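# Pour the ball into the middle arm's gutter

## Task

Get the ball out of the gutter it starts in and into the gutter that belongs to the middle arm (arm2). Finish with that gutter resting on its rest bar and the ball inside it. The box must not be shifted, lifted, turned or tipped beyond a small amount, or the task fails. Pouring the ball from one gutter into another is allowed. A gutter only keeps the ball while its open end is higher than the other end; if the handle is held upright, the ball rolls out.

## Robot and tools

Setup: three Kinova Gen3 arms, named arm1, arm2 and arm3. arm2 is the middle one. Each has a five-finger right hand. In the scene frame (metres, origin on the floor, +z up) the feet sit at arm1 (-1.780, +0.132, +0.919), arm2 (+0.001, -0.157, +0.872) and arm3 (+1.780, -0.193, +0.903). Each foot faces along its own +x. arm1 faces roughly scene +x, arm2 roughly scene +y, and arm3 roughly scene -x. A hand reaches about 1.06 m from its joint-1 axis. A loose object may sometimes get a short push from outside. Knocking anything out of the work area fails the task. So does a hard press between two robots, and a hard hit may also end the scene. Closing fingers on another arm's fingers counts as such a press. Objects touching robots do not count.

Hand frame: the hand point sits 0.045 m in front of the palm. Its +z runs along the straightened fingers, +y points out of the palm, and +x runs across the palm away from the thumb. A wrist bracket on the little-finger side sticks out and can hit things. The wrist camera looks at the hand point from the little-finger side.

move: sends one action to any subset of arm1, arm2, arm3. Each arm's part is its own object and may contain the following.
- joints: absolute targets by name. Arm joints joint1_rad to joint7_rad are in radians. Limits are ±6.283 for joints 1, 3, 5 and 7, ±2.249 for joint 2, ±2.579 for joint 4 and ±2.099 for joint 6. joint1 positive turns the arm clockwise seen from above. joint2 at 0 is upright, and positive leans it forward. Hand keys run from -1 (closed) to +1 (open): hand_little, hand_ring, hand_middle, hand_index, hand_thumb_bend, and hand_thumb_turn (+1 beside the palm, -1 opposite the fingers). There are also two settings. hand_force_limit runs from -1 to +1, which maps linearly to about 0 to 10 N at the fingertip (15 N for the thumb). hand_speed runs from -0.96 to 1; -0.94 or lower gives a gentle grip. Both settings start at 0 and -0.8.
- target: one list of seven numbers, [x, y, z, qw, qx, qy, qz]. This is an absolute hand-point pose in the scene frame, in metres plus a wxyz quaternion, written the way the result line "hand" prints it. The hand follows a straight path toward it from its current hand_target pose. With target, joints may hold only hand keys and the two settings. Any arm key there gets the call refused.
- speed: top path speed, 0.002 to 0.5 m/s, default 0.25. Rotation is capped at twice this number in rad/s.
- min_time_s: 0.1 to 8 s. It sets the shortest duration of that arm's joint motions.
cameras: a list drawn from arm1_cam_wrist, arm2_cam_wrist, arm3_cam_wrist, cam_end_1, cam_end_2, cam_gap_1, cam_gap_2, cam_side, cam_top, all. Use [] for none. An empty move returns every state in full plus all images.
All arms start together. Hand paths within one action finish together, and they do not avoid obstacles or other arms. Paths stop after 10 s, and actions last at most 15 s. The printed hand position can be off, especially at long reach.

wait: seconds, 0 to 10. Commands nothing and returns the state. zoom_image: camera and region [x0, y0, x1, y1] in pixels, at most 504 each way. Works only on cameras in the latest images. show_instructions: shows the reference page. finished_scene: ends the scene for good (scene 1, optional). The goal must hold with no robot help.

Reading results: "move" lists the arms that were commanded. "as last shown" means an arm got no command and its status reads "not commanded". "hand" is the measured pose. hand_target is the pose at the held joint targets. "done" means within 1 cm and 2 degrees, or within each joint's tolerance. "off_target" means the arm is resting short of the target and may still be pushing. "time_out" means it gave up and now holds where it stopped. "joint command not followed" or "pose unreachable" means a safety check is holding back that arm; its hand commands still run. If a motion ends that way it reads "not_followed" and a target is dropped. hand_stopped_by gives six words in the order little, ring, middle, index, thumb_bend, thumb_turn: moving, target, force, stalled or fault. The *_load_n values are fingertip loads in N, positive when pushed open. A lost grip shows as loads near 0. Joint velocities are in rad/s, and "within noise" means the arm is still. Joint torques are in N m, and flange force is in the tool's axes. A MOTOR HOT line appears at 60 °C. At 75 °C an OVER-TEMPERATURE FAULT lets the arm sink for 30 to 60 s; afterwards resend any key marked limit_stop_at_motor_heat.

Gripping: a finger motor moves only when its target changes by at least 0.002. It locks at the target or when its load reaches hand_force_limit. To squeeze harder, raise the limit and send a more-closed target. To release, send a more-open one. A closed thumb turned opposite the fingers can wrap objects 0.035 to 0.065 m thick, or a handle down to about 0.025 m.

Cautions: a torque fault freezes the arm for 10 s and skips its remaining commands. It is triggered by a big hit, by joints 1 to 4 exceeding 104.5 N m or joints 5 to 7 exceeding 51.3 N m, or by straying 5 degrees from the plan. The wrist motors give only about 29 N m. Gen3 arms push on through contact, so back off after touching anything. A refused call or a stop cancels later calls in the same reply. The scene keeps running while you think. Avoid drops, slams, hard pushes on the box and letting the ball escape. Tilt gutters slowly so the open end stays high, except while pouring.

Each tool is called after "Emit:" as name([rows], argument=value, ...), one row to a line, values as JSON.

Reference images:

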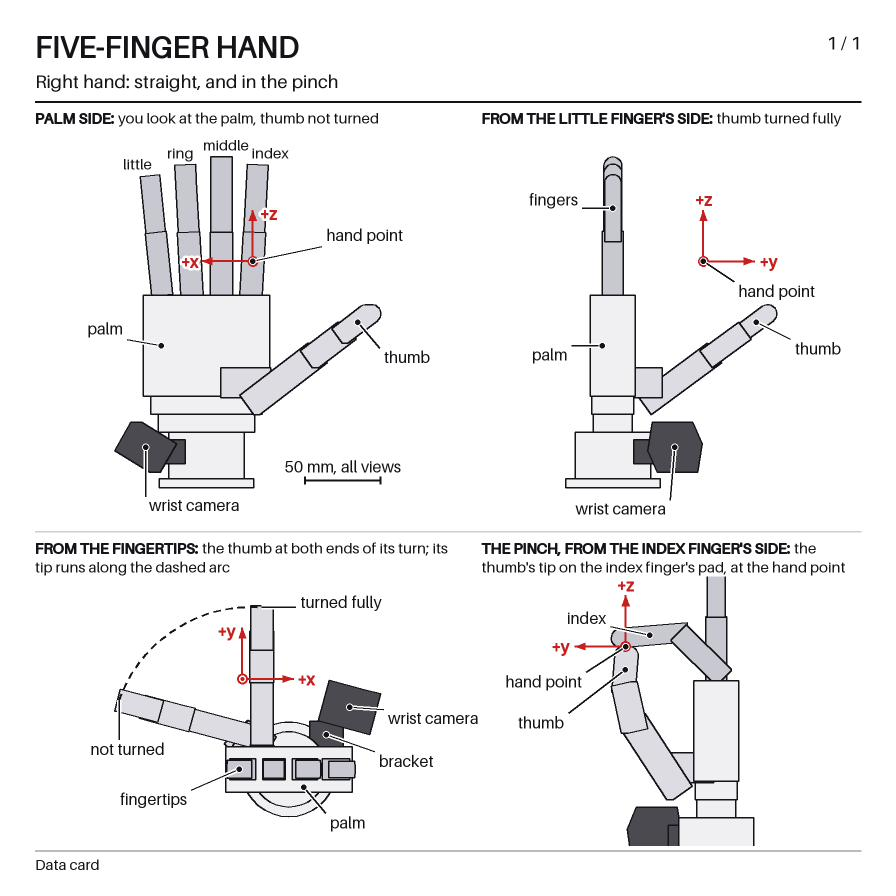

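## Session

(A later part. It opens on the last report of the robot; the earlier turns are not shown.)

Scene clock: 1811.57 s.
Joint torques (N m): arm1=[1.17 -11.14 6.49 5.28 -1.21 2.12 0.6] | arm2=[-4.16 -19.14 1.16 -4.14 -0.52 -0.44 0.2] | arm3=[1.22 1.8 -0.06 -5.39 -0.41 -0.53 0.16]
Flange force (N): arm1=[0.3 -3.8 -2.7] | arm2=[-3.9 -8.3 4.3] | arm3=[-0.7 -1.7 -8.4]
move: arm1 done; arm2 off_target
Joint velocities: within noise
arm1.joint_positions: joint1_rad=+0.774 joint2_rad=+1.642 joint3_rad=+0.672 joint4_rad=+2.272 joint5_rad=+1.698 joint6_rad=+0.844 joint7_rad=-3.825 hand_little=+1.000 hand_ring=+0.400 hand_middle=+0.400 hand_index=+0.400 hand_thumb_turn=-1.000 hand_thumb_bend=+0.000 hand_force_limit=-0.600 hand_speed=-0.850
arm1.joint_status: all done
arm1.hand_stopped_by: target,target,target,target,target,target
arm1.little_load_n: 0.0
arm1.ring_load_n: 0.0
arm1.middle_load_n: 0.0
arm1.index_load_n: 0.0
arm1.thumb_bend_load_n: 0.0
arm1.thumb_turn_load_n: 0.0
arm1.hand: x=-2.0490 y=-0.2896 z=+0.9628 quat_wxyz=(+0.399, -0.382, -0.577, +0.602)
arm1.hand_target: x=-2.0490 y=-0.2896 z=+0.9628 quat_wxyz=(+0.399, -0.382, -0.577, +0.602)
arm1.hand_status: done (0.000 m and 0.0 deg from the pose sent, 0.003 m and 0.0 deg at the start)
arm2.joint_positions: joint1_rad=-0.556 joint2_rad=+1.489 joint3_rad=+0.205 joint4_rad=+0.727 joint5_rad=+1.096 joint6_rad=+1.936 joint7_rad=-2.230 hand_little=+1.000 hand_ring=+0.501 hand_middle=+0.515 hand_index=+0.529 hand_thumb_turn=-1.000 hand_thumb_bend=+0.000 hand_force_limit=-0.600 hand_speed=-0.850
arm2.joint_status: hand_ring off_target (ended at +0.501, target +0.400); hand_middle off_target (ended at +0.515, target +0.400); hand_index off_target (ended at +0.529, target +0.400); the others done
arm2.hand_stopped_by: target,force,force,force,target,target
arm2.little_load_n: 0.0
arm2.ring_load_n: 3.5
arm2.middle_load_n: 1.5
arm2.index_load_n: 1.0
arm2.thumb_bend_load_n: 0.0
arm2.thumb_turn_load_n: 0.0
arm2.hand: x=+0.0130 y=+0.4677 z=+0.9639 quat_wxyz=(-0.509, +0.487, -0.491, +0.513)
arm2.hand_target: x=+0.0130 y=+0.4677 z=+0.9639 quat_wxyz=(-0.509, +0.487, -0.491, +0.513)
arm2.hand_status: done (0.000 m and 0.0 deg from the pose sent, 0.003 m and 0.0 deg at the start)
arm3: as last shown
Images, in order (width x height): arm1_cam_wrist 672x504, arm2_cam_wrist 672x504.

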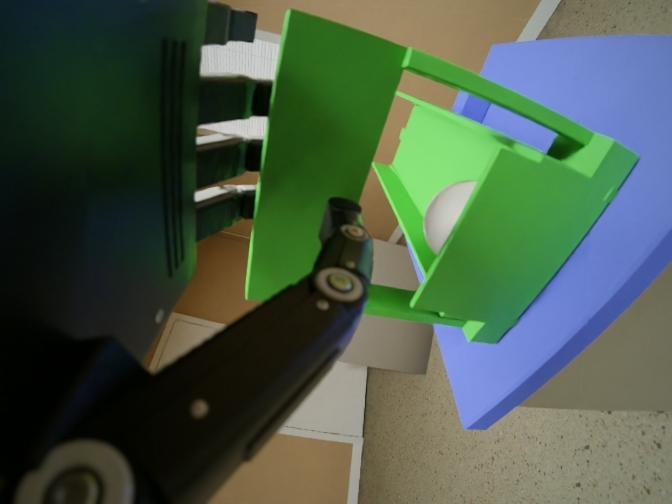

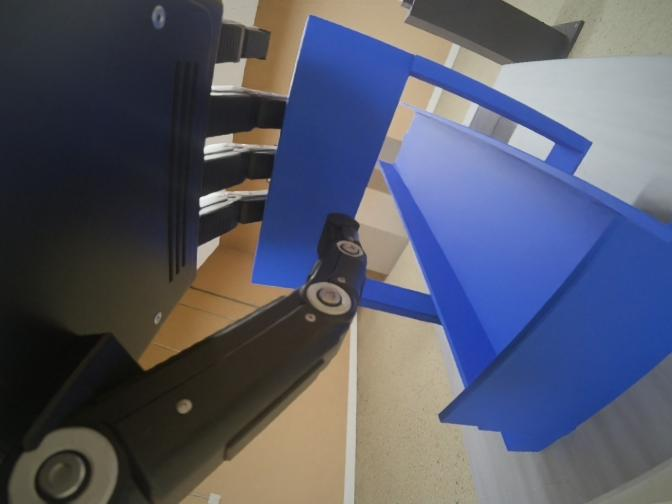

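Emit:
move(arm2={"joints": {"hand_index": 0.9, "hand_middle": 0.9, "hand_ring": 0.9}})

Emit:
move(arm1={"target": [-2.0481, -0.2892, 0.9677, 0.3987, -0.3817, -0.5766, 0.6023], "speed": 0.03}, arm2={"target": [0.0118, 0.4677, 0.9698, 0.5086, -0.4868, 0.4911, -0.513], "speed": 0.03})

Emit:
move(arm1={"joints": {"hand_index": 0.1, "hand_middle": 0.1, "hand_ring": 0.1, "hand_force_limit": -0.5, "hand_speed": -0.9}}, arm2={"joints": {"hand_index": 0.1, "hand_middle": 0.1, "hand_ring": 0.1, "hand_force_limit": -0.5, "hand_speed": -0.9}}, cameras=["arm1_cam_wrist", "arm2_cam_wrist"])

Emit:
zoom_image(camera="arm1_cam_wrist", region=[180, 0, 440, 340])

Emit:
zoom_image(camera="arm2_cam_wrist", region=[180, 0, 440, 340])

Scene clock: 1888.47 s.
Joint torques (N m): arm1=[1.18 -11.16 6.49 5.27 -1.21 2.13 0.61] | arm2=[-1.86 -22.32 4.26 -3.95 1.42 1.45 0.2] | arm3=[1.23 1.83 -0.09 -5.37 -0.39 -0.5 0.13]
Flange force (N): arm1=[0.4 -3.7 -2.7] | arm2=[-4.1 -1.0 0.4] | arm3=[-0.8 -1.8 -8.3]
move: arm2 done
Joint velocities: within noise
arm1, arm3: as last shown
arm1.thumb_bend_load_n: 0.5
arm2.joint_positions: joint1_rad=-0.556 joint2_rad=+1.489 joint3_rad=+0.205 joint4_rad=+0.727 joint5_rad=+1.096 joint6_rad=+1.936 joint7_rad=-2.230 hand_little=+1.000 hand_ring=+0.900 hand_middle=+0.900 hand_index=+0.900 hand_thumb_turn=-1.000 hand_thumb_bend=+0.000 hand_force_limit=-0.600 hand_speed=-0.850
arm2.joint_status: all done
arm2.hand_stopped_by: target,target,target,target,target,target
arm2.little_load_n: 0.0
arm2.ring_load_n: 0.0
arm2.middle_load_n: 0.0
arm2.index_load_n: 0.0
arm2.thumb_bend_load_n: 0.0
arm2.thumb_turn_load_n: 0.0
arm2.hand: x=+0.0130 y=+0.4677 z=+0.9639 quat_wxyz=(-0.509, +0.487, -0.491, +0.513)
arm2.hand_target: x=+0.0130 y=+0.4677 z=+0.9639 quat_wxyz=(-0.509, +0.487, -0.491, +0.513)
arm2.hand_status: not commanded
arm3.index_load_n: -0.5
arm3.thumb_bend_load_n: -0.5
pictures: none

Scene clock: 1889.43 s.
Joint torques (N m): arm1=[1.15 -11.13 6.47 5.23 -1.21 2.14 0.62] | arm2=[-1.88 -22.35 4.29 -3.96 1.42 1.42 0.18] | arm3=[1.25 1.8 -0.01 -5.37 -0.38 -0.5 0.15]
Flange force (N): arm1=[0.4 -3.8 -2.6] | arm2=[-4.3 -1.0 0.4] | arm3=[-0.7 -1.5 -8.4]
move: arm1 done; arm2 done
Joint velocities: within noise
arm1.joint_positions: joint1_rad=+0.772 joint2_rad=+1.631 joint3_rad=+0.677 joint4_rad=+2.282 joint5_rad=+1.705 joint6_rad=+0.843 joint7_rad=-3.824 hand_little=+1.000 hand_ring=+0.400 hand_middle=+0.400 hand_index=+0.400 hand_thumb_turn=-1.000 hand_thumb_bend=+0.000 hand_force_limit=-0.600 hand_speed=-0.850
arm1.joint_status: not commanded
arm1.hand_stopped_by: target,target,target,target,target,target
arm1.little_load_n: 0.0
arm1.ring_load_n: 0.0
arm1.middle_load_n: 0.0
arm1.index_load_n: 0.0
arm1.thumb_bend_load_n: 0.0
arm1.thumb_turn_load_n: 0.0
arm1.hand: x=-2.0481 y=-0.2892 z=+0.9677 quat_wxyz=(+0.399, -0.382, -0.577, +0.602)
arm1.hand_target: x=-2.0481 y=-0.2892 z=+0.9677 quat_wxyz=(+0.399, -0.382, -0.577, +0.602)
arm1.hand_status: done (0.000 m and 0.0 deg from the pose sent, 0.005 m and 0.0 deg at the start)
arm2.joint_positions: joint1_rad=-0.558 joint2_rad=+1.478 joint3_rad=+0.206 joint4_rad=+0.733 joint5_rad=+1.098 joint6_rad=+1.938 joint7_rad=-2.225 hand_little=+1.000 hand_ring=+0.900 hand_middle=+0.900 hand_index=+0.900 hand_thumb_turn=-1.000 hand_thumb_bend=+0.000 hand_force_limit=-0.600 hand_speed=-0.850
arm2.joint_status: not commanded
arm2.hand_stopped_by: target,target,target,target,target,target
arm2.little_load_n: 0.0
arm2.ring_load_n: -0.5
arm2.middle_load_n: 0.0
arm2.index_load_n: 0.0
arm2.thumb_bend_load_n: 0.0
arm2.thumb_turn_load_n: 0.0
arm2.hand: x=+0.0118 y=+0.4677 z=+0.9698 quat_wxyz=(-0.509, +0.487, -0.491, +0.513)
arm2.hand_target: x=+0.0118 y=+0.4677 z=+0.9698 quat_wxyz=(-0.509, +0.487, -0.491, +0.513)
arm2.hand_status: done (0.000 m and 0.0 deg from the pose sent, 0.006 m and 0.0 deg at the start)
arm3: as last shown
arm3.index_load_n: 0.0
pictures: none

Scene clock: 1892.47 s.
Joint torques (N m): arm1=[1.04 -11.02 5.77 4.96 -1 1.81 0.65] | arm2=[-3.94 -18.5 0.74 -3.9 -1.05 -0.44 0.22] | arm3=[1.2 1.78 -0.06 -5.33 -0.37 -0.51 0.16]
Flange force (N): arm1=[0.2 -5.0 -2.0] | arm2=[-4.6 -9.5 4.1] | arm3=[-0.8 -1.6 -8.5]
move: arm1 done; arm2 off_target
Joint velocities: within noise
arm1.joint_positions: joint1_rad=+0.772 joint2_rad=+1.631 joint3_rad=+0.677 joint4_rad=+2.282 joint5_rad=+1.705 joint6_rad=+0.843 joint7_rad=-3.824 hand_little=+1.000 hand_ring=+0.100 hand_middle=+0.100 hand_index=+0.100 hand_thumb_turn=-1.000 hand_thumb_bend=+0.000 hand_force_limit=-0.500 hand_speed=-0.900
arm1.joint_status: all done
arm1.hand_stopped_by: target,target,target,target,target,target
arm1.little_load_n: 0.0
arm1.ring_load_n: 0.0
arm1.middle_load_n: 0.0
arm1.index_load_n: 0.5
arm1.thumb_bend_load_n: 0.0
arm1.thumb_turn_load_n: 0.0
arm1.hand: x=-2.0481 y=-0.2892 z=+0.9677 quat_wxyz=(+0.399, -0.382, -0.577, +0.602)
arm1.hand_target: x=-2.0481 y=-0.2892 z=+0.9677 quat_wxyz=(+0.399, -0.382, -0.577, +0.602)
arm1.hand_status: not commanded
arm2.joint_positions: joint1_rad=-0.558 joint2_rad=+1.478 joint3_rad=+0.206 joint4_rad=+0.733 joint5_rad=+1.098 joint6_rad=+1.938 joint7_rad=-2.225 hand_little=+1.000 hand_ring=+0.399 hand_middle=+0.408 hand_index=+0.426 hand_thumb_turn=-1.000 hand_thumb_bend=+0.000 hand_force_limit=-0.500 hand_speed=-0.900
arm2.joint_status: hand_ring off_target (ended at +0.399, target +0.100); hand_middle off_target (ended at +0.408, target +0.100); hand_index off_target (ended at +0.426, target +0.100); the others done
arm2.hand_stopped_by: target,force,force,force,target,target
arm2.little_load_n: 0.0
arm2.ring_load_n: 4.0
arm2.middle_load_n: 2.5
arm2.index_load_n: 0.5
arm2.thumb_bend_load_n: 0.0
arm2.thumb_turn_load_n: 0.0
arm2.hand: x=+0.0118 y=+0.4677 z=+0.9698 quat_wxyz=(-0.509, +0.487, -0.491, +0.513)
arm2.hand_target: x=+0.0118 y=+0.4677 z=+0.9698 quat_wxyz=(-0.509, +0.487, -0.491, +0.513)
arm2.hand_status: not commanded
arm3: as last shown
arm3.thumb_bend_load_n: 0.0
Images, in order (width x height): arm1_cam_wrist 672x504, arm2_cam_wrist 672x504.

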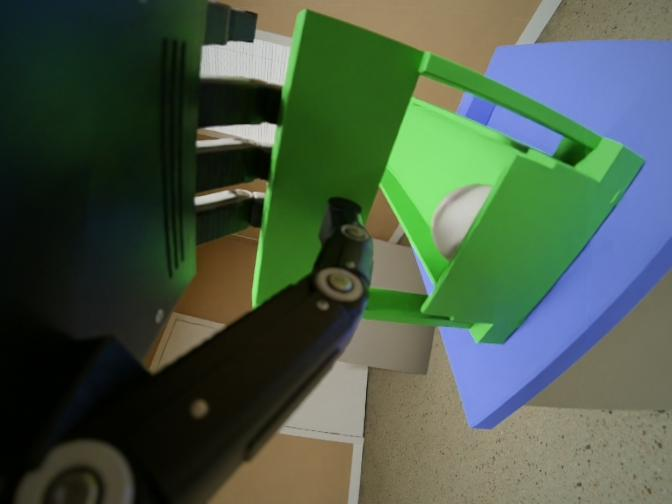

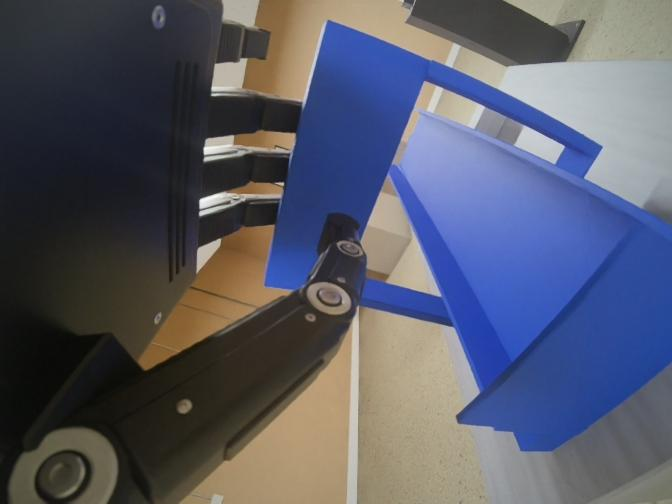

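Scaled by 1.482 from the camera's image (finer frame: 960x720).

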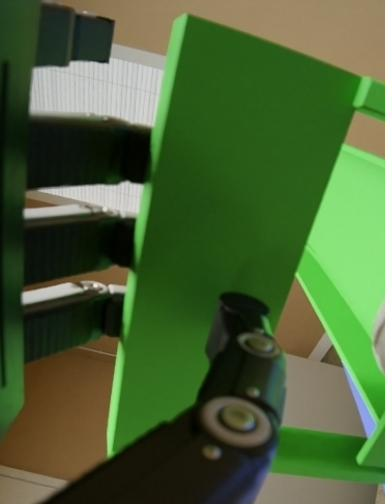

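Scaled by 1.482 from the camera's image (finer frame: 960x720).

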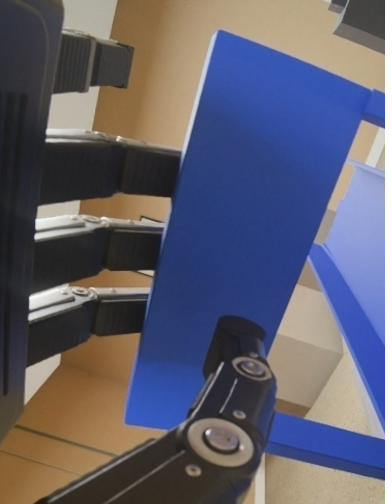

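Emit:
move(arm1={"joints": {"hand_index": -0.3, "hand_middle": -0.3, "hand_force_limit": 0.1, "hand_speed": -0.92}}, arm2={"joints": {"hand_index": 0.7, "hand_middle": 0.7, "hand_ring": 0.7}}, cameras=["arm1_cam_wrist"])

Emit:
move(arm2={"target": [0.0188, 0.4676, 0.9701, 0.5086, -0.4868, 0.4911, -0.513], "speed": 0.03})

Emit:
move(arm2={"joints": {"hand_index": 0.1, "hand_middle": 0.1, "hand_force_limit": -0.5, "hand_speed": -0.9}}, cameras=["arm2_cam_wrist"])

Emit:
zoom_image(camera="arm2_cam_wrist", region=[180, 0, 440, 340])

Scene clock: 1930.63 s.
Joint torques (N m): arm1=[0.96 -10.82 4.71 4.67 -0.61 1.29 0.75] | arm2=[-1.89 -22.38 4.31 -3.99 1.43 1.43 0.19] | arm3=[1.26 1.76 -0.06 -5.32 -0.39 -0.51 0.17]
Flange force (N): arm1=[-0.2 -6.6 -1.4] | arm2=[-4.2 -0.9 0.5] | arm3=[-0.8 -1.6 -8.6]
move: arm1 off_target; arm2 done
Joint velocities: within noise
arm1.joint_positions: joint1_rad=+0.772 joint2_rad=+1.631 joint3_rad=+0.677 joint4_rad=+2.282 joint5_rad=+1.705 joint6_rad=+0.843 joint7_rad=-3.824 hand_little=+1.000 hand_ring=+0.100 hand_middle=-0.018 hand_index=-0.017 hand_thumb_turn=-1.000 hand_thumb_bend=+0.000 hand_force_limit=+0.100 hand_speed=-0.920
arm1.joint_status: hand_middle off_target (ended at -0.018, target -0.300); hand_index off_target (ended at -0.017, target -0.300); the others done
arm1.hand_stopped_by: target,target,force,force,target,target
arm1.little_load_n: 0.0
arm1.ring_load_n: 0.0
arm1.middle_load_n: 6.5
arm1.index_load_n: 6.5
arm1.thumb_bend_load_n: 1.0
arm1.thumb_turn_load_n: 0.0
arm1.hand: x=-2.0481 y=-0.2892 z=+0.9677 quat_wxyz=(+0.399, -0.382, -0.577, +0.602)
arm1.hand_target: x=-2.0481 y=-0.2892 z=+0.9677 quat_wxyz=(+0.399, -0.382, -0.577, +0.602)
arm1.hand_status: not commanded
arm2.joint_positions: joint1_rad=-0.558 joint2_rad=+1.478 joint3_rad=+0.206 joint4_rad=+0.733 joint5_rad=+1.098 joint6_rad=+1.938 joint7_rad=-2.225 hand_little=+1.000 hand_ring=+0.700 hand_middle=+0.700 hand_index=+0.700 hand_thumb_turn=-1.000 hand_thumb_bend=+0.000 hand_force_limit=-0.500 hand_speed=-0.900
arm2.joint_status: all done
arm2.hand_stopped_by: target,target,target,target,target,target
arm2.little_load_n: 0.0
arm2.ring_load_n: 0.0
arm2.middle_load_n: 0.0
arm2.index_load_n: 0.0
arm2.thumb_bend_load_n: 0.0
arm2.thumb_turn_load_n: 0.0
arm2.hand: x=+0.0118 y=+0.4677 z=+0.9698 quat_wxyz=(-0.509, +0.487, -0.491, +0.513)
arm2.hand_target: x=+0.0118 y=+0.4677 z=+0.9698 quat_wxyz=(-0.509, +0.487, -0.491, +0.513)
arm2.hand_status: not commanded
arm3: as last shown
Images, in order (width x height): arm1_cam_wrist 672x504.

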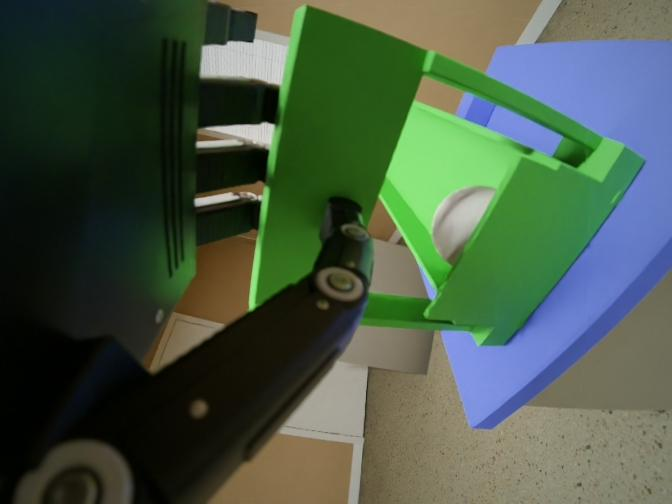

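Scene clock: 1931.60 s.
Joint torques (N m): arm1=[0.97 -10.82 4.68 4.68 -0.61 1.29 0.75] | arm2=[-1.9 -22.28 4.34 -3.88 1.42 1.45 0.19] | arm3=[1.24 1.78 -0.12 -5.39 -0.41 -0.48 0.16]
Flange force (N): arm1=[-0.2 -6.6 -1.3] | arm2=[-4.4 -0.9 0.4] | arm3=[-0.9 -1.8 -8.2]
move: arm2 done
Joint velocities: within noise
arm1, arm3: as last shown
arm1.index_load_n: 6.0
arm1.thumb_bend_load_n: 0.5
arm2.joint_positions: joint1_rad=-0.551 joint2_rad=+1.468 joint3_rad=+0.206 joint4_rad=+0.758 joint5_rad=+1.098 joint6_rad=+1.924 joint7_rad=-2.238 hand_little=+1.000 hand_ring=+0.700 hand_middle=+0.700 hand_index=+0.700 hand_thumb_turn=-1.000 hand_thumb_bend=+0.000 hand_force_limit=-0.500 hand_speed=-0.900
arm2.joint_status: not commanded
arm2.hand_stopped_by: target,target,target,target,target,target
arm2.little_load_n: 0.0
arm2.ring_load_n: 0.0
arm2.middle_load_n: 0.0
arm2.index_load_n: 0.0
arm2.thumb_bend_load_n: 0.0
arm2.thumb_turn_load_n: 0.0
arm2.hand: x=+0.0188 y=+0.4676 z=+0.9701 quat_wxyz=(-0.509, +0.487, -0.491, +0.513)
arm2.hand_target: x=+0.0188 y=+0.4676 z=+0.9701 quat_wxyz=(-0.509, +0.487, -0.491, +0.513)
arm2.hand_status: done (0.000 m and 0.0 deg from the pose sent, 0.007 m and 0.0 deg at the start)
arm3.ring_load_n: 0.5
pictures: none

Scene clock: 1933.93 s.
Joint torques (N m): arm1=[0.96 -10.84 4.64 4.67 -0.61 1.29 0.74] | arm2=[-4.3 -18.56 0.82 -3.84 -0.83 -0.46 0.36] | arm3=[1.2 1.81 -0.02 -5.41 -0.38 -0.52 0.16]
Flange force (N): arm1=[-0.3 -6.6 -1.3] | arm2=[-4.4 -9.0 4.6] | arm3=[-0.6 -1.5 -8.2]
move: arm2 off_target
Joint velocities: within noise
arm1: as last shown
arm1.thumb_bend_load_n: 1.0
arm2.joint_positions: joint1_rad=-0.551 joint2_rad=+1.468 joint3_rad=+0.206 joint4_rad=+0.758 joint5_rad=+1.098 joint6_rad=+1.924 joint7_rad=-2.238 hand_little=+1.000 hand_ring=+0.700 hand_middle=+0.273 hand_index=+0.292 hand_thumb_turn=-1.000 hand_thumb_bend=+0.000 hand_force_limit=-0.500 hand_speed=-0.900
arm2.joint_status: hand_middle off_target (ended at +0.273, target +0.100); hand_index off_target (ended at +0.292, target +0.100); the others done
arm2.hand_stopped_by: target,target,force,force,target,target
arm2.little_load_n: 0.0
arm2.ring_load_n: 0.0
arm2.middle_load_n: 3.0
arm2.index_load_n: 2.0
arm2.thumb_bend_load_n: 0.0
arm2.thumb_turn_load_n: 0.0
arm2.hand: x=+0.0188 y=+0.4676 z=+0.9701 quat_wxyz=(-0.509, +0.487, -0.491, +0.513)
arm2.hand_target: x=+0.0188 y=+0.4676 z=+0.9701 quat_wxyz=(-0.509, +0.487, -0.491, +0.513)
arm2.hand_status: not commanded
arm3.joint_positions: joint1_rad=+0.220 joint2_rad=-0.459 joint3_rad=-0.095 joint4_rad=+1.566 joint5_rad=-0.007 joint6_rad=+2.054 joint7_rad=-2.193 hand_little=+1.000 hand_ring=+1.000 hand_middle=+1.000 hand_index=+1.000 hand_thumb_turn=+1.000 hand_thumb_bend=+1.000 hand_force_limit=+0.000 hand_speed=-0.800
arm3.joint_status: not commanded
arm3.hand_stopped_by: target,target,target,target,target,target
arm3.little_load_n: 0.0
arm3.ring_load_n: 0.0
arm3.middle_load_n: 0.0
arm3.index_load_n: 0.0
arm3.thumb_bend_load_n: 0.0
arm3.thumb_turn_load_n: 0.0
arm3.hand: x=+1.6375 y=-0.1786 z=+1.3831 quat_wxyz=(-0.014, +0.920, -0.391, +0.002)
arm3.hand_target: x=+1.6375 y=-0.1786 z=+1.3831 quat_wxyz=(-0.014, +0.920, -0.391, +0.002)
arm3.hand_status: not commanded
Images, in order (width x height): arm2_cam_wrist 672x504.

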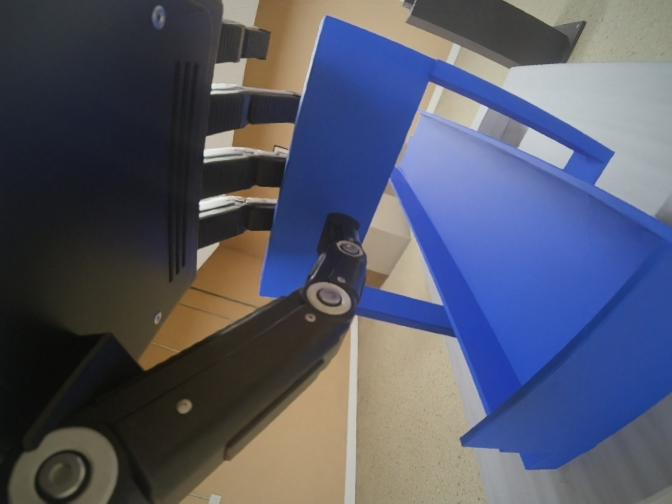

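Scaled by 1.482 from the camera's image (finer frame: 960x720).

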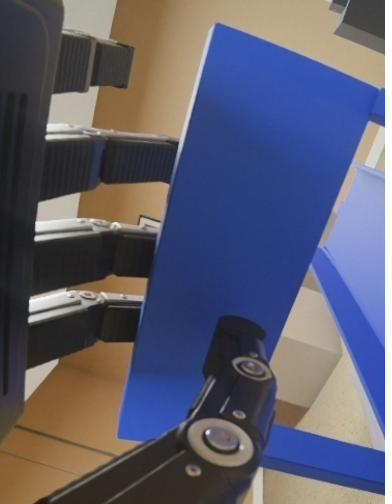

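Emit:
move(arm2={"joints": {"hand_index": 0.6, "hand_middle": 0.6}})

Emit:
move(arm2={"target": [0.0238, 0.4676, 0.9703, 0.5086, -0.4868, 0.4911, -0.513], "speed": 0.03})

Emit:
move(arm2={"joints": {"hand_index": 0.0, "hand_middle": 0.0, "hand_force_limit": -0.5, "hand_speed": -0.92}}, cameras=["arm2_cam_wrist"])

Scene clock: 1948.27 s.
Joint torques (N m): arm1=[0.97 -10.82 4.69 4.65 -0.61 1.27 0.78] | arm2=[-1.9 -22.28 4.33 -3.92 1.45 1.44 0.18] | arm3=[1.22 1.77 -0.04 -5.34 -0.41 -0.49 0.17]
Flange force (N): arm1=[0.0 -6.7 -1.3] | arm2=[-4.2 -1.0 0.4] | arm3=[-0.8 -1.5 -8.5]
move: arm2 done
Joint velocities: within noise
arm1, arm3: as last shown
arm1.middle_load_n: 6.0
arm2.joint_positions: joint1_rad=-0.551 joint2_rad=+1.468 joint3_rad=+0.206 joint4_rad=+0.758 joint5_rad=+1.098 joint6_rad=+1.924 joint7_rad=-2.238 hand_little=+1.000 hand_ring=+0.700 hand_middle=+0.600 hand_index=+0.600 hand_thumb_turn=-1.000 hand_thumb_bend=+0.000 hand_force_limit=-0.500 hand_speed=-0.900
arm2.joint_status: all done
arm2.hand_stopped_by: target,target,target,target,target,target
arm2.little_load_n: 0.0
arm2.ring_load_n: 0.0
arm2.middle_load_n: 0.0
arm2.index_load_n: 0.0
arm2.thumb_bend_load_n: 0.0
arm2.thumb_turn_load_n: 0.0
arm2.hand: x=+0.0188 y=+0.4676 z=+0.9701 quat_wxyz=(-0.509, +0.487, -0.491, +0.513)
arm2.hand_target: x=+0.0188 y=+0.4676 z=+0.9701 quat_wxyz=(-0.509, +0.487, -0.491, +0.513)
arm2.hand_status: not commanded
pictures: none

Scene clock: 1949.23 s.
Joint torques (N m): arm1=[0.95 -10.85 4.66 4.71 -0.6 1.28 0.74] | arm2=[-1.87 -22.25 4.37 -3.87 1.43 1.47 0.19] | arm3=[1.24 1.76 -0.03 -5.35 -0.39 -0.47 0.19]
Flange force (N): arm1=[-0.3 -6.5 -1.3] | arm2=[-4.3 -0.9 0.4] | arm3=[-0.8 -1.4 -8.4]
move: arm2 done
Joint velocities: within noise
arm1, arm3: as last shown
arm1.middle_load_n: 6.5
arm2.joint_positions: joint1_rad=-0.546 joint2_rad=+1.462 joint3_rad=+0.206 joint4_rad=+0.775 joint5_rad=+1.099 joint6_rad=+1.914 joint7_rad=-2.247 hand_little=+1.000 hand_ring=+0.700 hand_middle=+0.600 hand_index=+0.600 hand_thumb_turn=-1.000 hand_thumb_bend=+0.000 hand_force_limit=-0.500 hand_speed=-0.900
arm2.joint_status: not commanded
arm2.hand_stopped_by: target,target,target,target,target,target
arm2.little_load_n: -0.5
arm2.ring_load_n: 0.0
arm2.middle_load_n: 0.0
arm2.index_load_n: 0.0
arm2.thumb_bend_load_n: 0.0
arm2.thumb_turn_load_n: 0.0
arm2.hand: x=+0.0238 y=+0.4676 z=+0.9703 quat_wxyz=(-0.509, +0.487, -0.491, +0.513)
arm2.hand_target: x=+0.0238 y=+0.4676 z=+0.9703 quat_wxyz=(-0.509, +0.487, -0.491, +0.513)
arm2.hand_status: done (0.000 m and 0.0 deg from the pose sent, 0.005 m and 0.0 deg at the start)
arm3.middle_load_n: 0.5
pictures: none

Scene clock: 1952.40 s.
Joint torques (N m): arm1=[0.94 -10.85 4.68 4.69 -0.6 1.29 0.76] | arm2=[-2.41 -21.67 3.81 -3.88 1.11 1.19 0.2] | arm3=[1.23 1.82 -0.07 -5.38 -0.37 -0.5 0.13]
Flange force (N): arm1=[-0.2 -6.5 -1.2] | arm2=[-4.3 -2.1 1.3] | arm3=[-0.8 -1.7 -8.3]
move: arm2 done
Joint velocities: within noise
arm1, arm3: as last shown
arm2.joint_positions: joint1_rad=-0.546 joint2_rad=+1.462 joint3_rad=+0.206 joint4_rad=+0.775 joint5_rad=+1.099 joint6_rad=+1.914 joint7_rad=-2.247 hand_little=+1.000 hand_ring=+0.700 hand_middle=+0.000 hand_index=+0.000 hand_thumb_turn=-1.000 hand_thumb_bend=+0.000 hand_force_limit=-0.500 hand_speed=-0.920
arm2.joint_status: all done
arm2.hand_stopped_by: target,target,target,target,target,target
arm2.little_load_n: 0.0
arm2.ring_load_n: 0.0
arm2.middle_load_n: 0.0
arm2.index_load_n: 0.5
arm2.thumb_bend_load_n: 0.0
arm2.thumb_turn_load_n: 0.0
arm2.hand: x=+0.0238 y=+0.4676 z=+0.9703 quat_wxyz=(-0.509, +0.487, -0.491, +0.513)
arm2.hand_target: x=+0.0238 y=+0.4676 z=+0.9703 quat_wxyz=(-0.509, +0.487, -0.491, +0.513)
arm2.hand_status: not commanded
arm3.middle_load_n: 0.0
arm3.thumb_bend_load_n: -0.5
Images, in order (width x height): arm2_cam_wrist 672x504.

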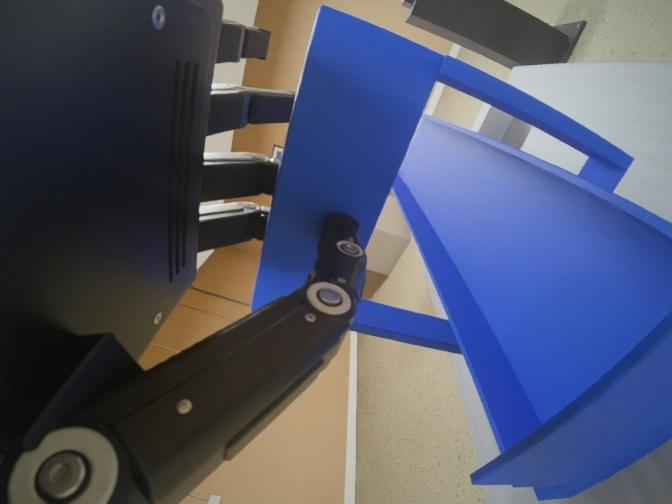

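Emit:
move(arm2={"joints": {"hand_index": -0.3, "hand_middle": -0.3, "hand_force_limit": 0.1, "hand_speed": -0.93}}, arm1={"joints": {"hand_ring": -0.2, "hand_force_limit": -0.6, "hand_speed": -0.93}}, cameras=["arm2_cam_wrist"])

Emit:
move(arm2={"joints": {"hand_ring": -0.2, "hand_force_limit": -0.6, "hand_speed": -0.93}}, cameras=["arm2_cam_wrist", "arm1_cam_wrist"])

Emit:
zoom_image(camera="arm2_cam_wrist", region=[180, 0, 440, 340])

Scene clock: 1963.67 s.
Joint torques (N m): arm1=[0.78 -10.9 4.38 4.26 -0.48 1.18 0.68] | arm2=[-2.83 -20.35 2.67 -3.72 0.29 0.56 0.31] | arm3=[1.17 1.76 -0.01 -5.36 -0.38 -0.51 0.17]
Flange force (N): arm1=[0.2 -7.3 -1.2] | arm2=[-4.4 -4.9 2.1] | arm3=[-0.7 -1.4 -8.5]
move: arm1 off_target; arm2 off_target
Joint velocities: within noise
arm1.joint_positions: joint1_rad=+0.772 joint2_rad=+1.631 joint3_rad=+0.677 joint4_rad=+2.282 joint5_rad=+1.705 joint6_rad=+0.843 joint7_rad=-3.824 hand_little=+1.000 hand_ring=-0.023 hand_middle=-0.018 hand_index=-0.017 hand_thumb_turn=-1.000 hand_thumb_bend=+0.000 hand_force_limit=-0.600 hand_speed=-0.930
arm1.joint_status: hand_ring off_target (ended at -0.023, target -0.200); the others done
arm1.hand_stopped_by: target,force,force,force,target,target
arm1.little_load_n: 0.0
arm1.ring_load_n: 3.5
arm1.middle_load_n: 5.5
arm1.index_load_n: 6.0
arm1.thumb_bend_load_n: 1.0
arm1.thumb_turn_load_n: 0.0
arm1.hand: x=-2.0481 y=-0.2892 z=+0.9677 quat_wxyz=(+0.399, -0.382, -0.577, +0.602)
arm1.hand_target: x=-2.0481 y=-0.2892 z=+0.9677 quat_wxyz=(+0.399, -0.382, -0.577, +0.602)
arm1.hand_status: not commanded
arm2.joint_positions: joint1_rad=-0.546 joint2_rad=+1.462 joint3_rad=+0.206 joint4_rad=+0.775 joint5_rad=+1.099 joint6_rad=+1.914 joint7_rad=-2.247 hand_little=+1.000 hand_ring=+0.700 hand_middle=-0.044 hand_index=-0.043 hand_thumb_turn=-1.000 hand_thumb_bend=+0.000 hand_force_limit=+0.100 hand_speed=-0.930
arm2.joint_status: hand_middle off_target (ended at -0.044, target -0.300); hand_index off_target (ended at -0.043, target -0.300); the others done
arm2.hand_stopped_by: target,target,force,force,target,target
arm2.little_load_n: 0.0
arm2.ring_load_n: -0.5
arm2.middle_load_n: 5.5
arm2.index_load_n: 6.0
arm2.thumb_bend_load_n: 0.5
arm2.thumb_turn_load_n: 0.0
arm2.hand: x=+0.0238 y=+0.4676 z=+0.9703 quat_wxyz=(-0.509, +0.487, -0.491, +0.513)
arm2.hand_target: x=+0.0238 y=+0.4676 z=+0.9703 quat_wxyz=(-0.509, +0.487, -0.491, +0.513)
arm2.hand_status: not commanded
arm3: as last shown
arm3.thumb_bend_load_n: 0.0
Images, in order (width x height): arm2_cam_wrist 672x504.

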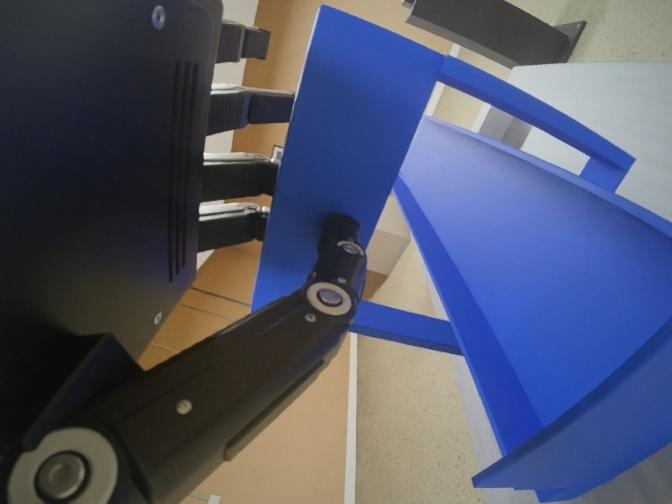

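Scene clock: 1967.73 s.
Joint torques (N m): arm1=[0.78 -10.9 4.4 4.21 -0.46 1.21 0.68] | arm2=[-3.19 -20.32 2.45 -3.84 0.19 0.45 0.29] | arm3=[1.25 1.77 -0.02 -5.4 -0.39 -0.49 0.17]
Flange force (N): arm1=[0.2 -7.4 -1.3] | arm2=[-4.5 -5.1 2.7] | arm3=[-0.7 -1.5 -8.2]
move: arm2 off_target
Joint velocities: within noise
arm1, arm3: as last shown
arm1.ring_load_n: 3.0
arm1.thumb_bend_load_n: 1.5
arm2.joint_positions: joint1_rad=-0.546 joint2_rad=+1.462 joint3_rad=+0.206 joint4_rad=+0.775 joint5_rad=+1.099 joint6_rad=+1.914 joint7_rad=-2.247 hand_little=+1.000 hand_ring=-0.028 hand_middle=-0.044 hand_index=-0.043 hand_thumb_turn=-1.000 hand_thumb_bend=+0.000 hand_force_limit=-0.600 hand_speed=-0.930
arm2.joint_status: hand_ring off_target (ended at -0.028, target -0.200); the others done
arm2.hand_stopped_by: target,force,force,force,target,target
arm2.little_load_n: 0.0
arm2.ring_load_n: 2.0
arm2.middle_load_n: 5.5
arm2.index_load_n: 5.5
arm2.thumb_bend_load_n: 1.0
arm2.thumb_turn_load_n: 0.0
arm2.hand: x=+0.0238 y=+0.4676 z=+0.9703 quat_wxyz=(-0.509, +0.487, -0.491, +0.513)
arm2.hand_target: x=+0.0238 y=+0.4676 z=+0.9703 quat_wxyz=(-0.509, +0.487, -0.491, +0.513)
arm2.hand_status: not commanded
pictures: arm1_cam_wrist, arm2_cam_wrist
Images, in order (width x height): arm1_cam_wrist 672x504, arm2_cam_wrist 672x504.

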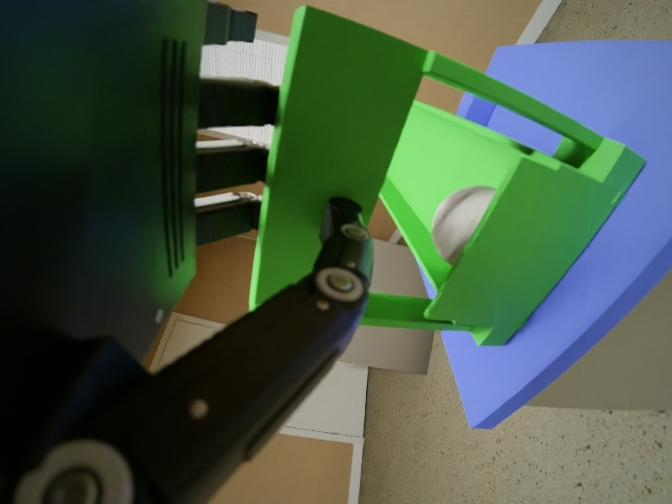

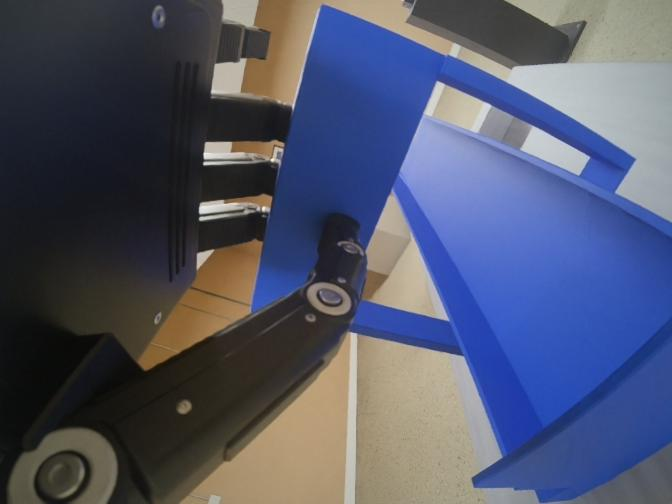

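Scaled by 1.482 from the camera's image (finer frame: 960x720).

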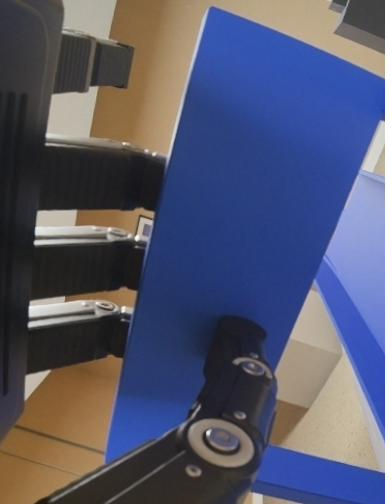

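Emit:
move(arm1={"target": [-2.035, -0.2836, 0.9728, 0.4244, -0.353, -0.5332, 0.6411], "speed": 0.04}, arm2={"target": [0.0085, 0.4676, 0.9853, 0.5413, -0.4502, 0.4542, -0.546], "speed": 0.04}, cameras=["arm1_cam_wrist", "arm2_cam_wrist", "cam_side", "cam_end_1", "cam_top"])

Emit:
zoom_image(camera="cam_side", region=[40, 210, 200, 310])

Scene clock: 1996.53 s.
Joint torques (N m): arm1=[1.21 -10.86 7.24 6.54 -1.42 2.83 0.56] | arm2=[-1.88 -23.25 5.14 -3.91 1.96 1.7 0.17] | arm3=[1.18 1.81 -0.07 -5.35 -0.41 -0.48 0.16]
Flange force (N): arm1=[0.7 -2.3 -2.5] | arm2=[-4.7 1.2 -0.1] | arm3=[-0.8 -1.6 -8.3]
move: arm1 done; arm2 done
Joint velocities: within noise
arm1.joint_positions: joint1_rad=+0.696 joint2_rad=+1.730 joint3_rad=+0.627 joint4_rad=+2.213 joint5_rad=+1.450 joint6_rad=+0.914 joint7_rad=-3.710 hand_little=+1.000 hand_ring=-0.023 hand_middle=-0.018 hand_index=-0.018 hand_thumb_turn=-1.000 hand_thumb_bend=+0.000 hand_force_limit=-0.600 hand_speed=-0.930
arm1.joint_status: not commanded
arm1.hand_stopped_by: target,force,force,force,target,target
arm1.little_load_n: 0.0
arm1.ring_load_n: 1.0
arm1.middle_load_n: 0.0
arm1.index_load_n: 1.5
arm1.thumb_bend_load_n: 1.5
arm1.thumb_turn_load_n: 0.0
arm1.hand: x=-2.0350 y=-0.2836 z=+0.9728 quat_wxyz=(+0.424, -0.353, -0.533, +0.641)
arm1.hand_target: x=-2.0350 y=-0.2836 z=+0.9728 quat_wxyz=(+0.424, -0.353, -0.533, +0.641)
arm1.hand_status: done (0.000 m and 0.0 deg from the pose sent, 0.015 m and 8.0 deg at the start)
arm2.joint_positions: joint1_rad=-0.577 joint2_rad=+1.557 joint3_rad=+0.267 joint4_rad=+0.654 joint5_rad=+1.155 joint6_rad=+2.013 joint7_rad=-2.165 hand_little=+1.000 hand_ring=-0.028 hand_middle=-0.044 hand_index=-0.043 hand_thumb_turn=-1.000 hand_thumb_bend=+0.000 hand_force_limit=-0.600 hand_speed=-0.930
arm2.joint_status: not commanded
arm2.hand_stopped_by: target,force,force,force,target,target
arm2.little_load_n: 0.0
arm2.ring_load_n: 1.5
arm2.middle_load_n: 5.0
arm2.index_load_n: 5.0
arm2.thumb_bend_load_n: 0.5
arm2.thumb_turn_load_n: 0.0
arm2.hand: x=+0.0085 y=+0.4676 z=+0.9853 quat_wxyz=(-0.541, +0.450, -0.454, +0.546)
arm2.hand_target: x=+0.0085 y=+0.4676 z=+0.9853 quat_wxyz=(-0.541, +0.450, -0.454, +0.546)
arm2.hand_status: done (0.000 m and 0.0 deg from the pose sent, 0.021 m and 8.0 deg at the start)
arm3: as last shown
pictures: arm1_cam_wrist, arm2_cam_wrist, cam_end_1, cam_side, cam_top
Images, in order (width x height): arm1_cam_wrist 672x504, arm2_cam_wrist 672x504, cam_end_1 896x504, cam_side 896x504, cam_top 896x504.

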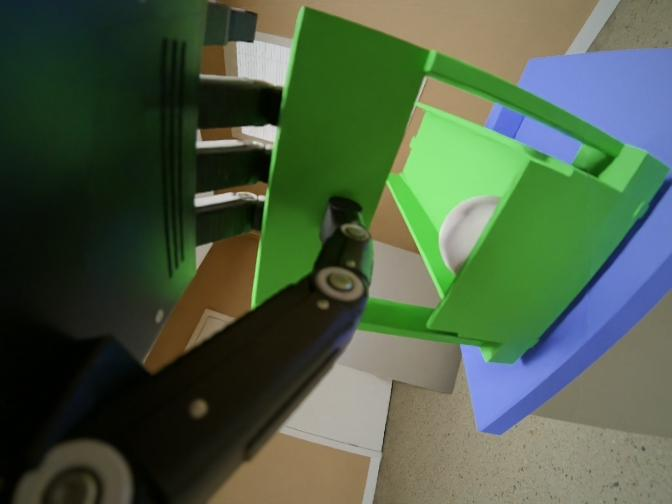

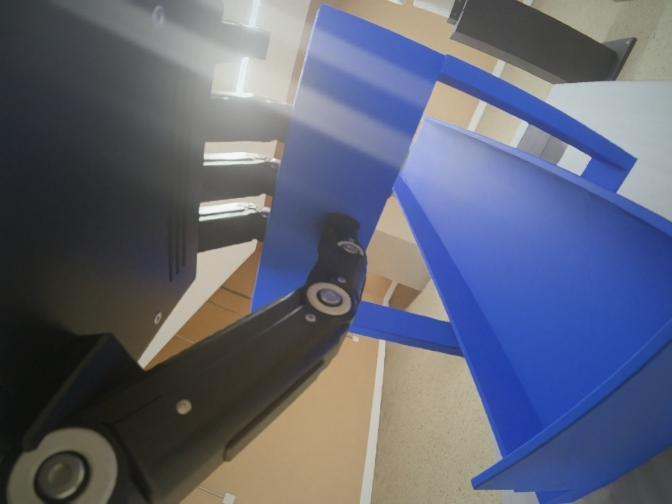

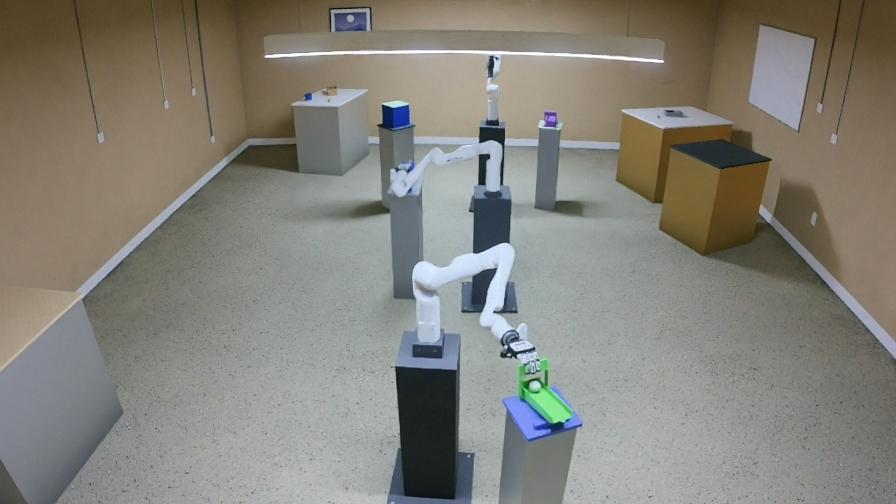

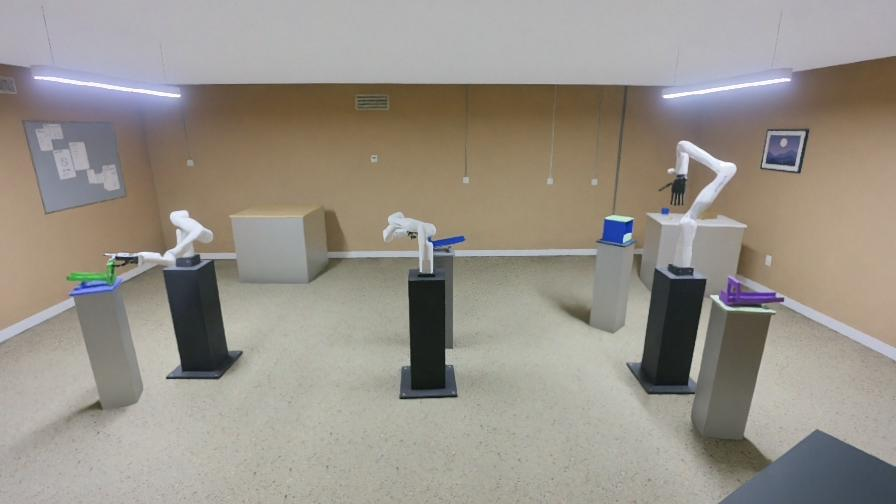

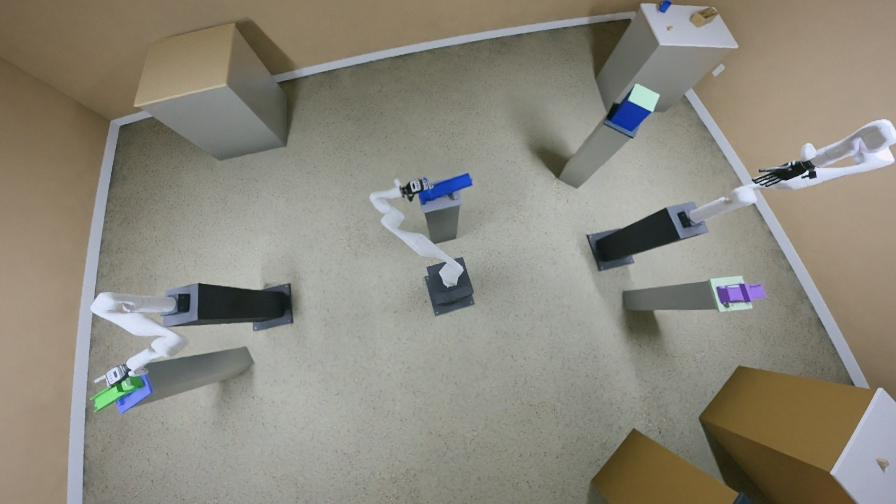

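Scaled by 3.150 from the camera's image (finer frame: 1280x720).

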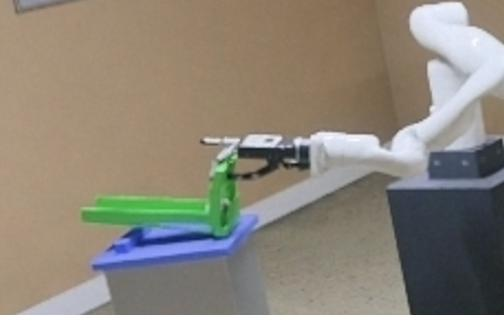

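Emit:
move(arm1={"joints": {"hand_index": -0.4, "hand_middle": -0.4, "hand_ring": -0.3, "hand_force_limit": 0.3, "hand_speed": -0.93}}, cameras=["arm1_cam_wrist", "cam_side"])

Emit:
zoom_image(camera="arm1_cam_wrist", region=[180, 0, 440, 340])

Scene clock: 2015.40 s.
Joint torques (N m): arm1=[1.2 -10.83 7.26 6.53 -1.45 2.85 0.58] | arm2=[-1.89 -23.29 5.14 -3.96 1.95 1.67 0.17] | arm3=[1.27 1.81 -0.05 -5.34 -0.37 -0.5 0.14]
Flange force (N): arm1=[0.8 -2.4 -2.3] | arm2=[-4.5 1.2 0.0] | arm3=[-0.8 -1.7 -8.4]
move: arm1 off_target
Joint velocities: within noise
arm1.joint_positions: joint1_rad=+0.696 joint2_rad=+1.730 joint3_rad=+0.627 joint4_rad=+2.213 joint5_rad=+1.450 joint6_rad=+0.914 joint7_rad=-3.710 hand_little=+1.000 hand_ring=-0.048 hand_middle=-0.042 hand_index=-0.035 hand_thumb_turn=-1.000 hand_thumb_bend=+0.001 hand_force_limit=+0.300 hand_speed=-0.930
arm1.joint_status: hand_ring off_target (ended at -0.048, target -0.300); hand_middle off_target (ended at -0.042, target -0.400); hand_index off_target (ended at -0.035, target -0.400); the others done
arm1.hand_stopped_by: target,force,force,force,target,target
arm1.little_load_n: 0.0
arm1.ring_load_n: 6.5
arm1.middle_load_n: 6.5
arm1.index_load_n: 8.5
arm1.thumb_bend_load_n: 2.5
arm1.thumb_turn_load_n: -0.5
arm1.hand: x=-2.0350 y=-0.2836 z=+0.9728 quat_wxyz=(+0.424, -0.353, -0.533, +0.641)
arm1.hand_target: x=-2.0350 y=-0.2836 z=+0.9728 quat_wxyz=(+0.424, -0.353, -0.533, +0.641)
arm1.hand_status: not commanded
arm2, arm3: as last shown
arm2.ring_load_n: 2.0
arm2.thumb_bend_load_n: 1.0
Images, in order (width x height): arm1_cam_wrist 672x504, cam_side 896x504.

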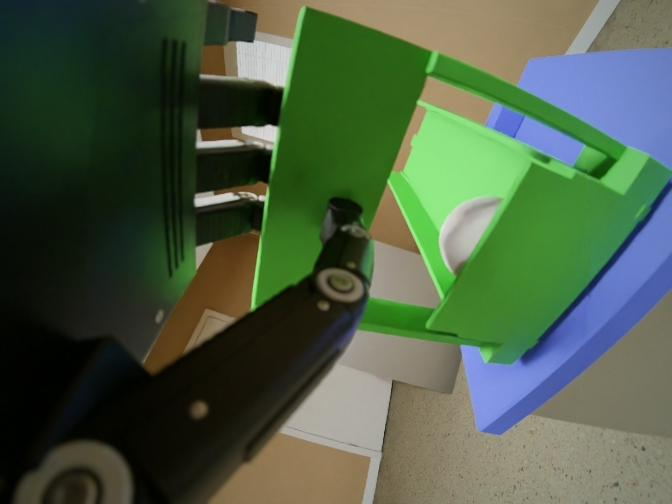

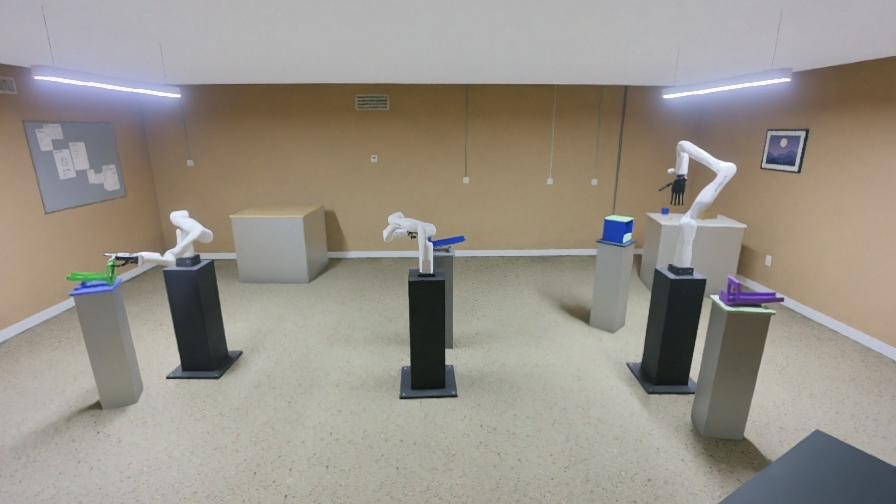

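Scaled by 1.482 from the camera's image (finer frame: 960x720).

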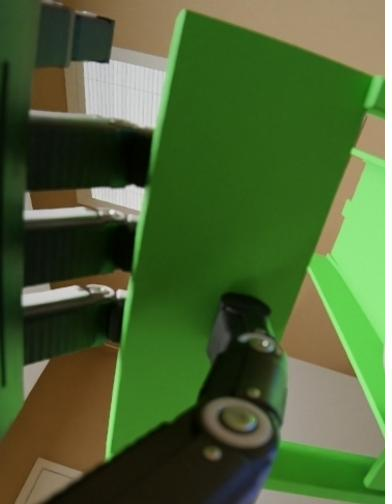

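Emit:
zoom_image(camera="cam_side", region=[50, 240, 150, 310])

Emit:
zoom_image(camera="cam_side", region=[380, 200, 480, 270])

Scaled by 5.040 from the camera's image (finer frame: 1280x720).

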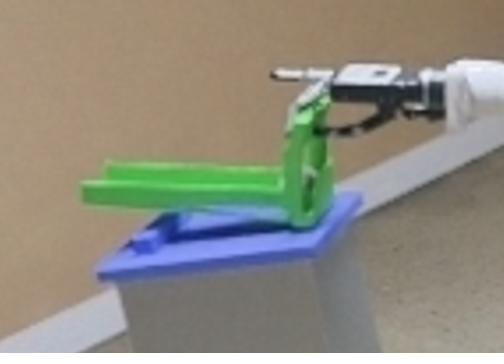

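Scaled by 5.040 from the camera's image (finer frame: 1280x720).

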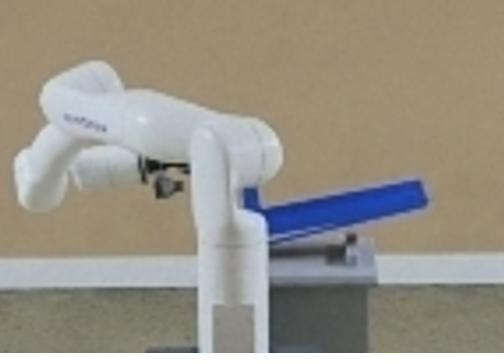

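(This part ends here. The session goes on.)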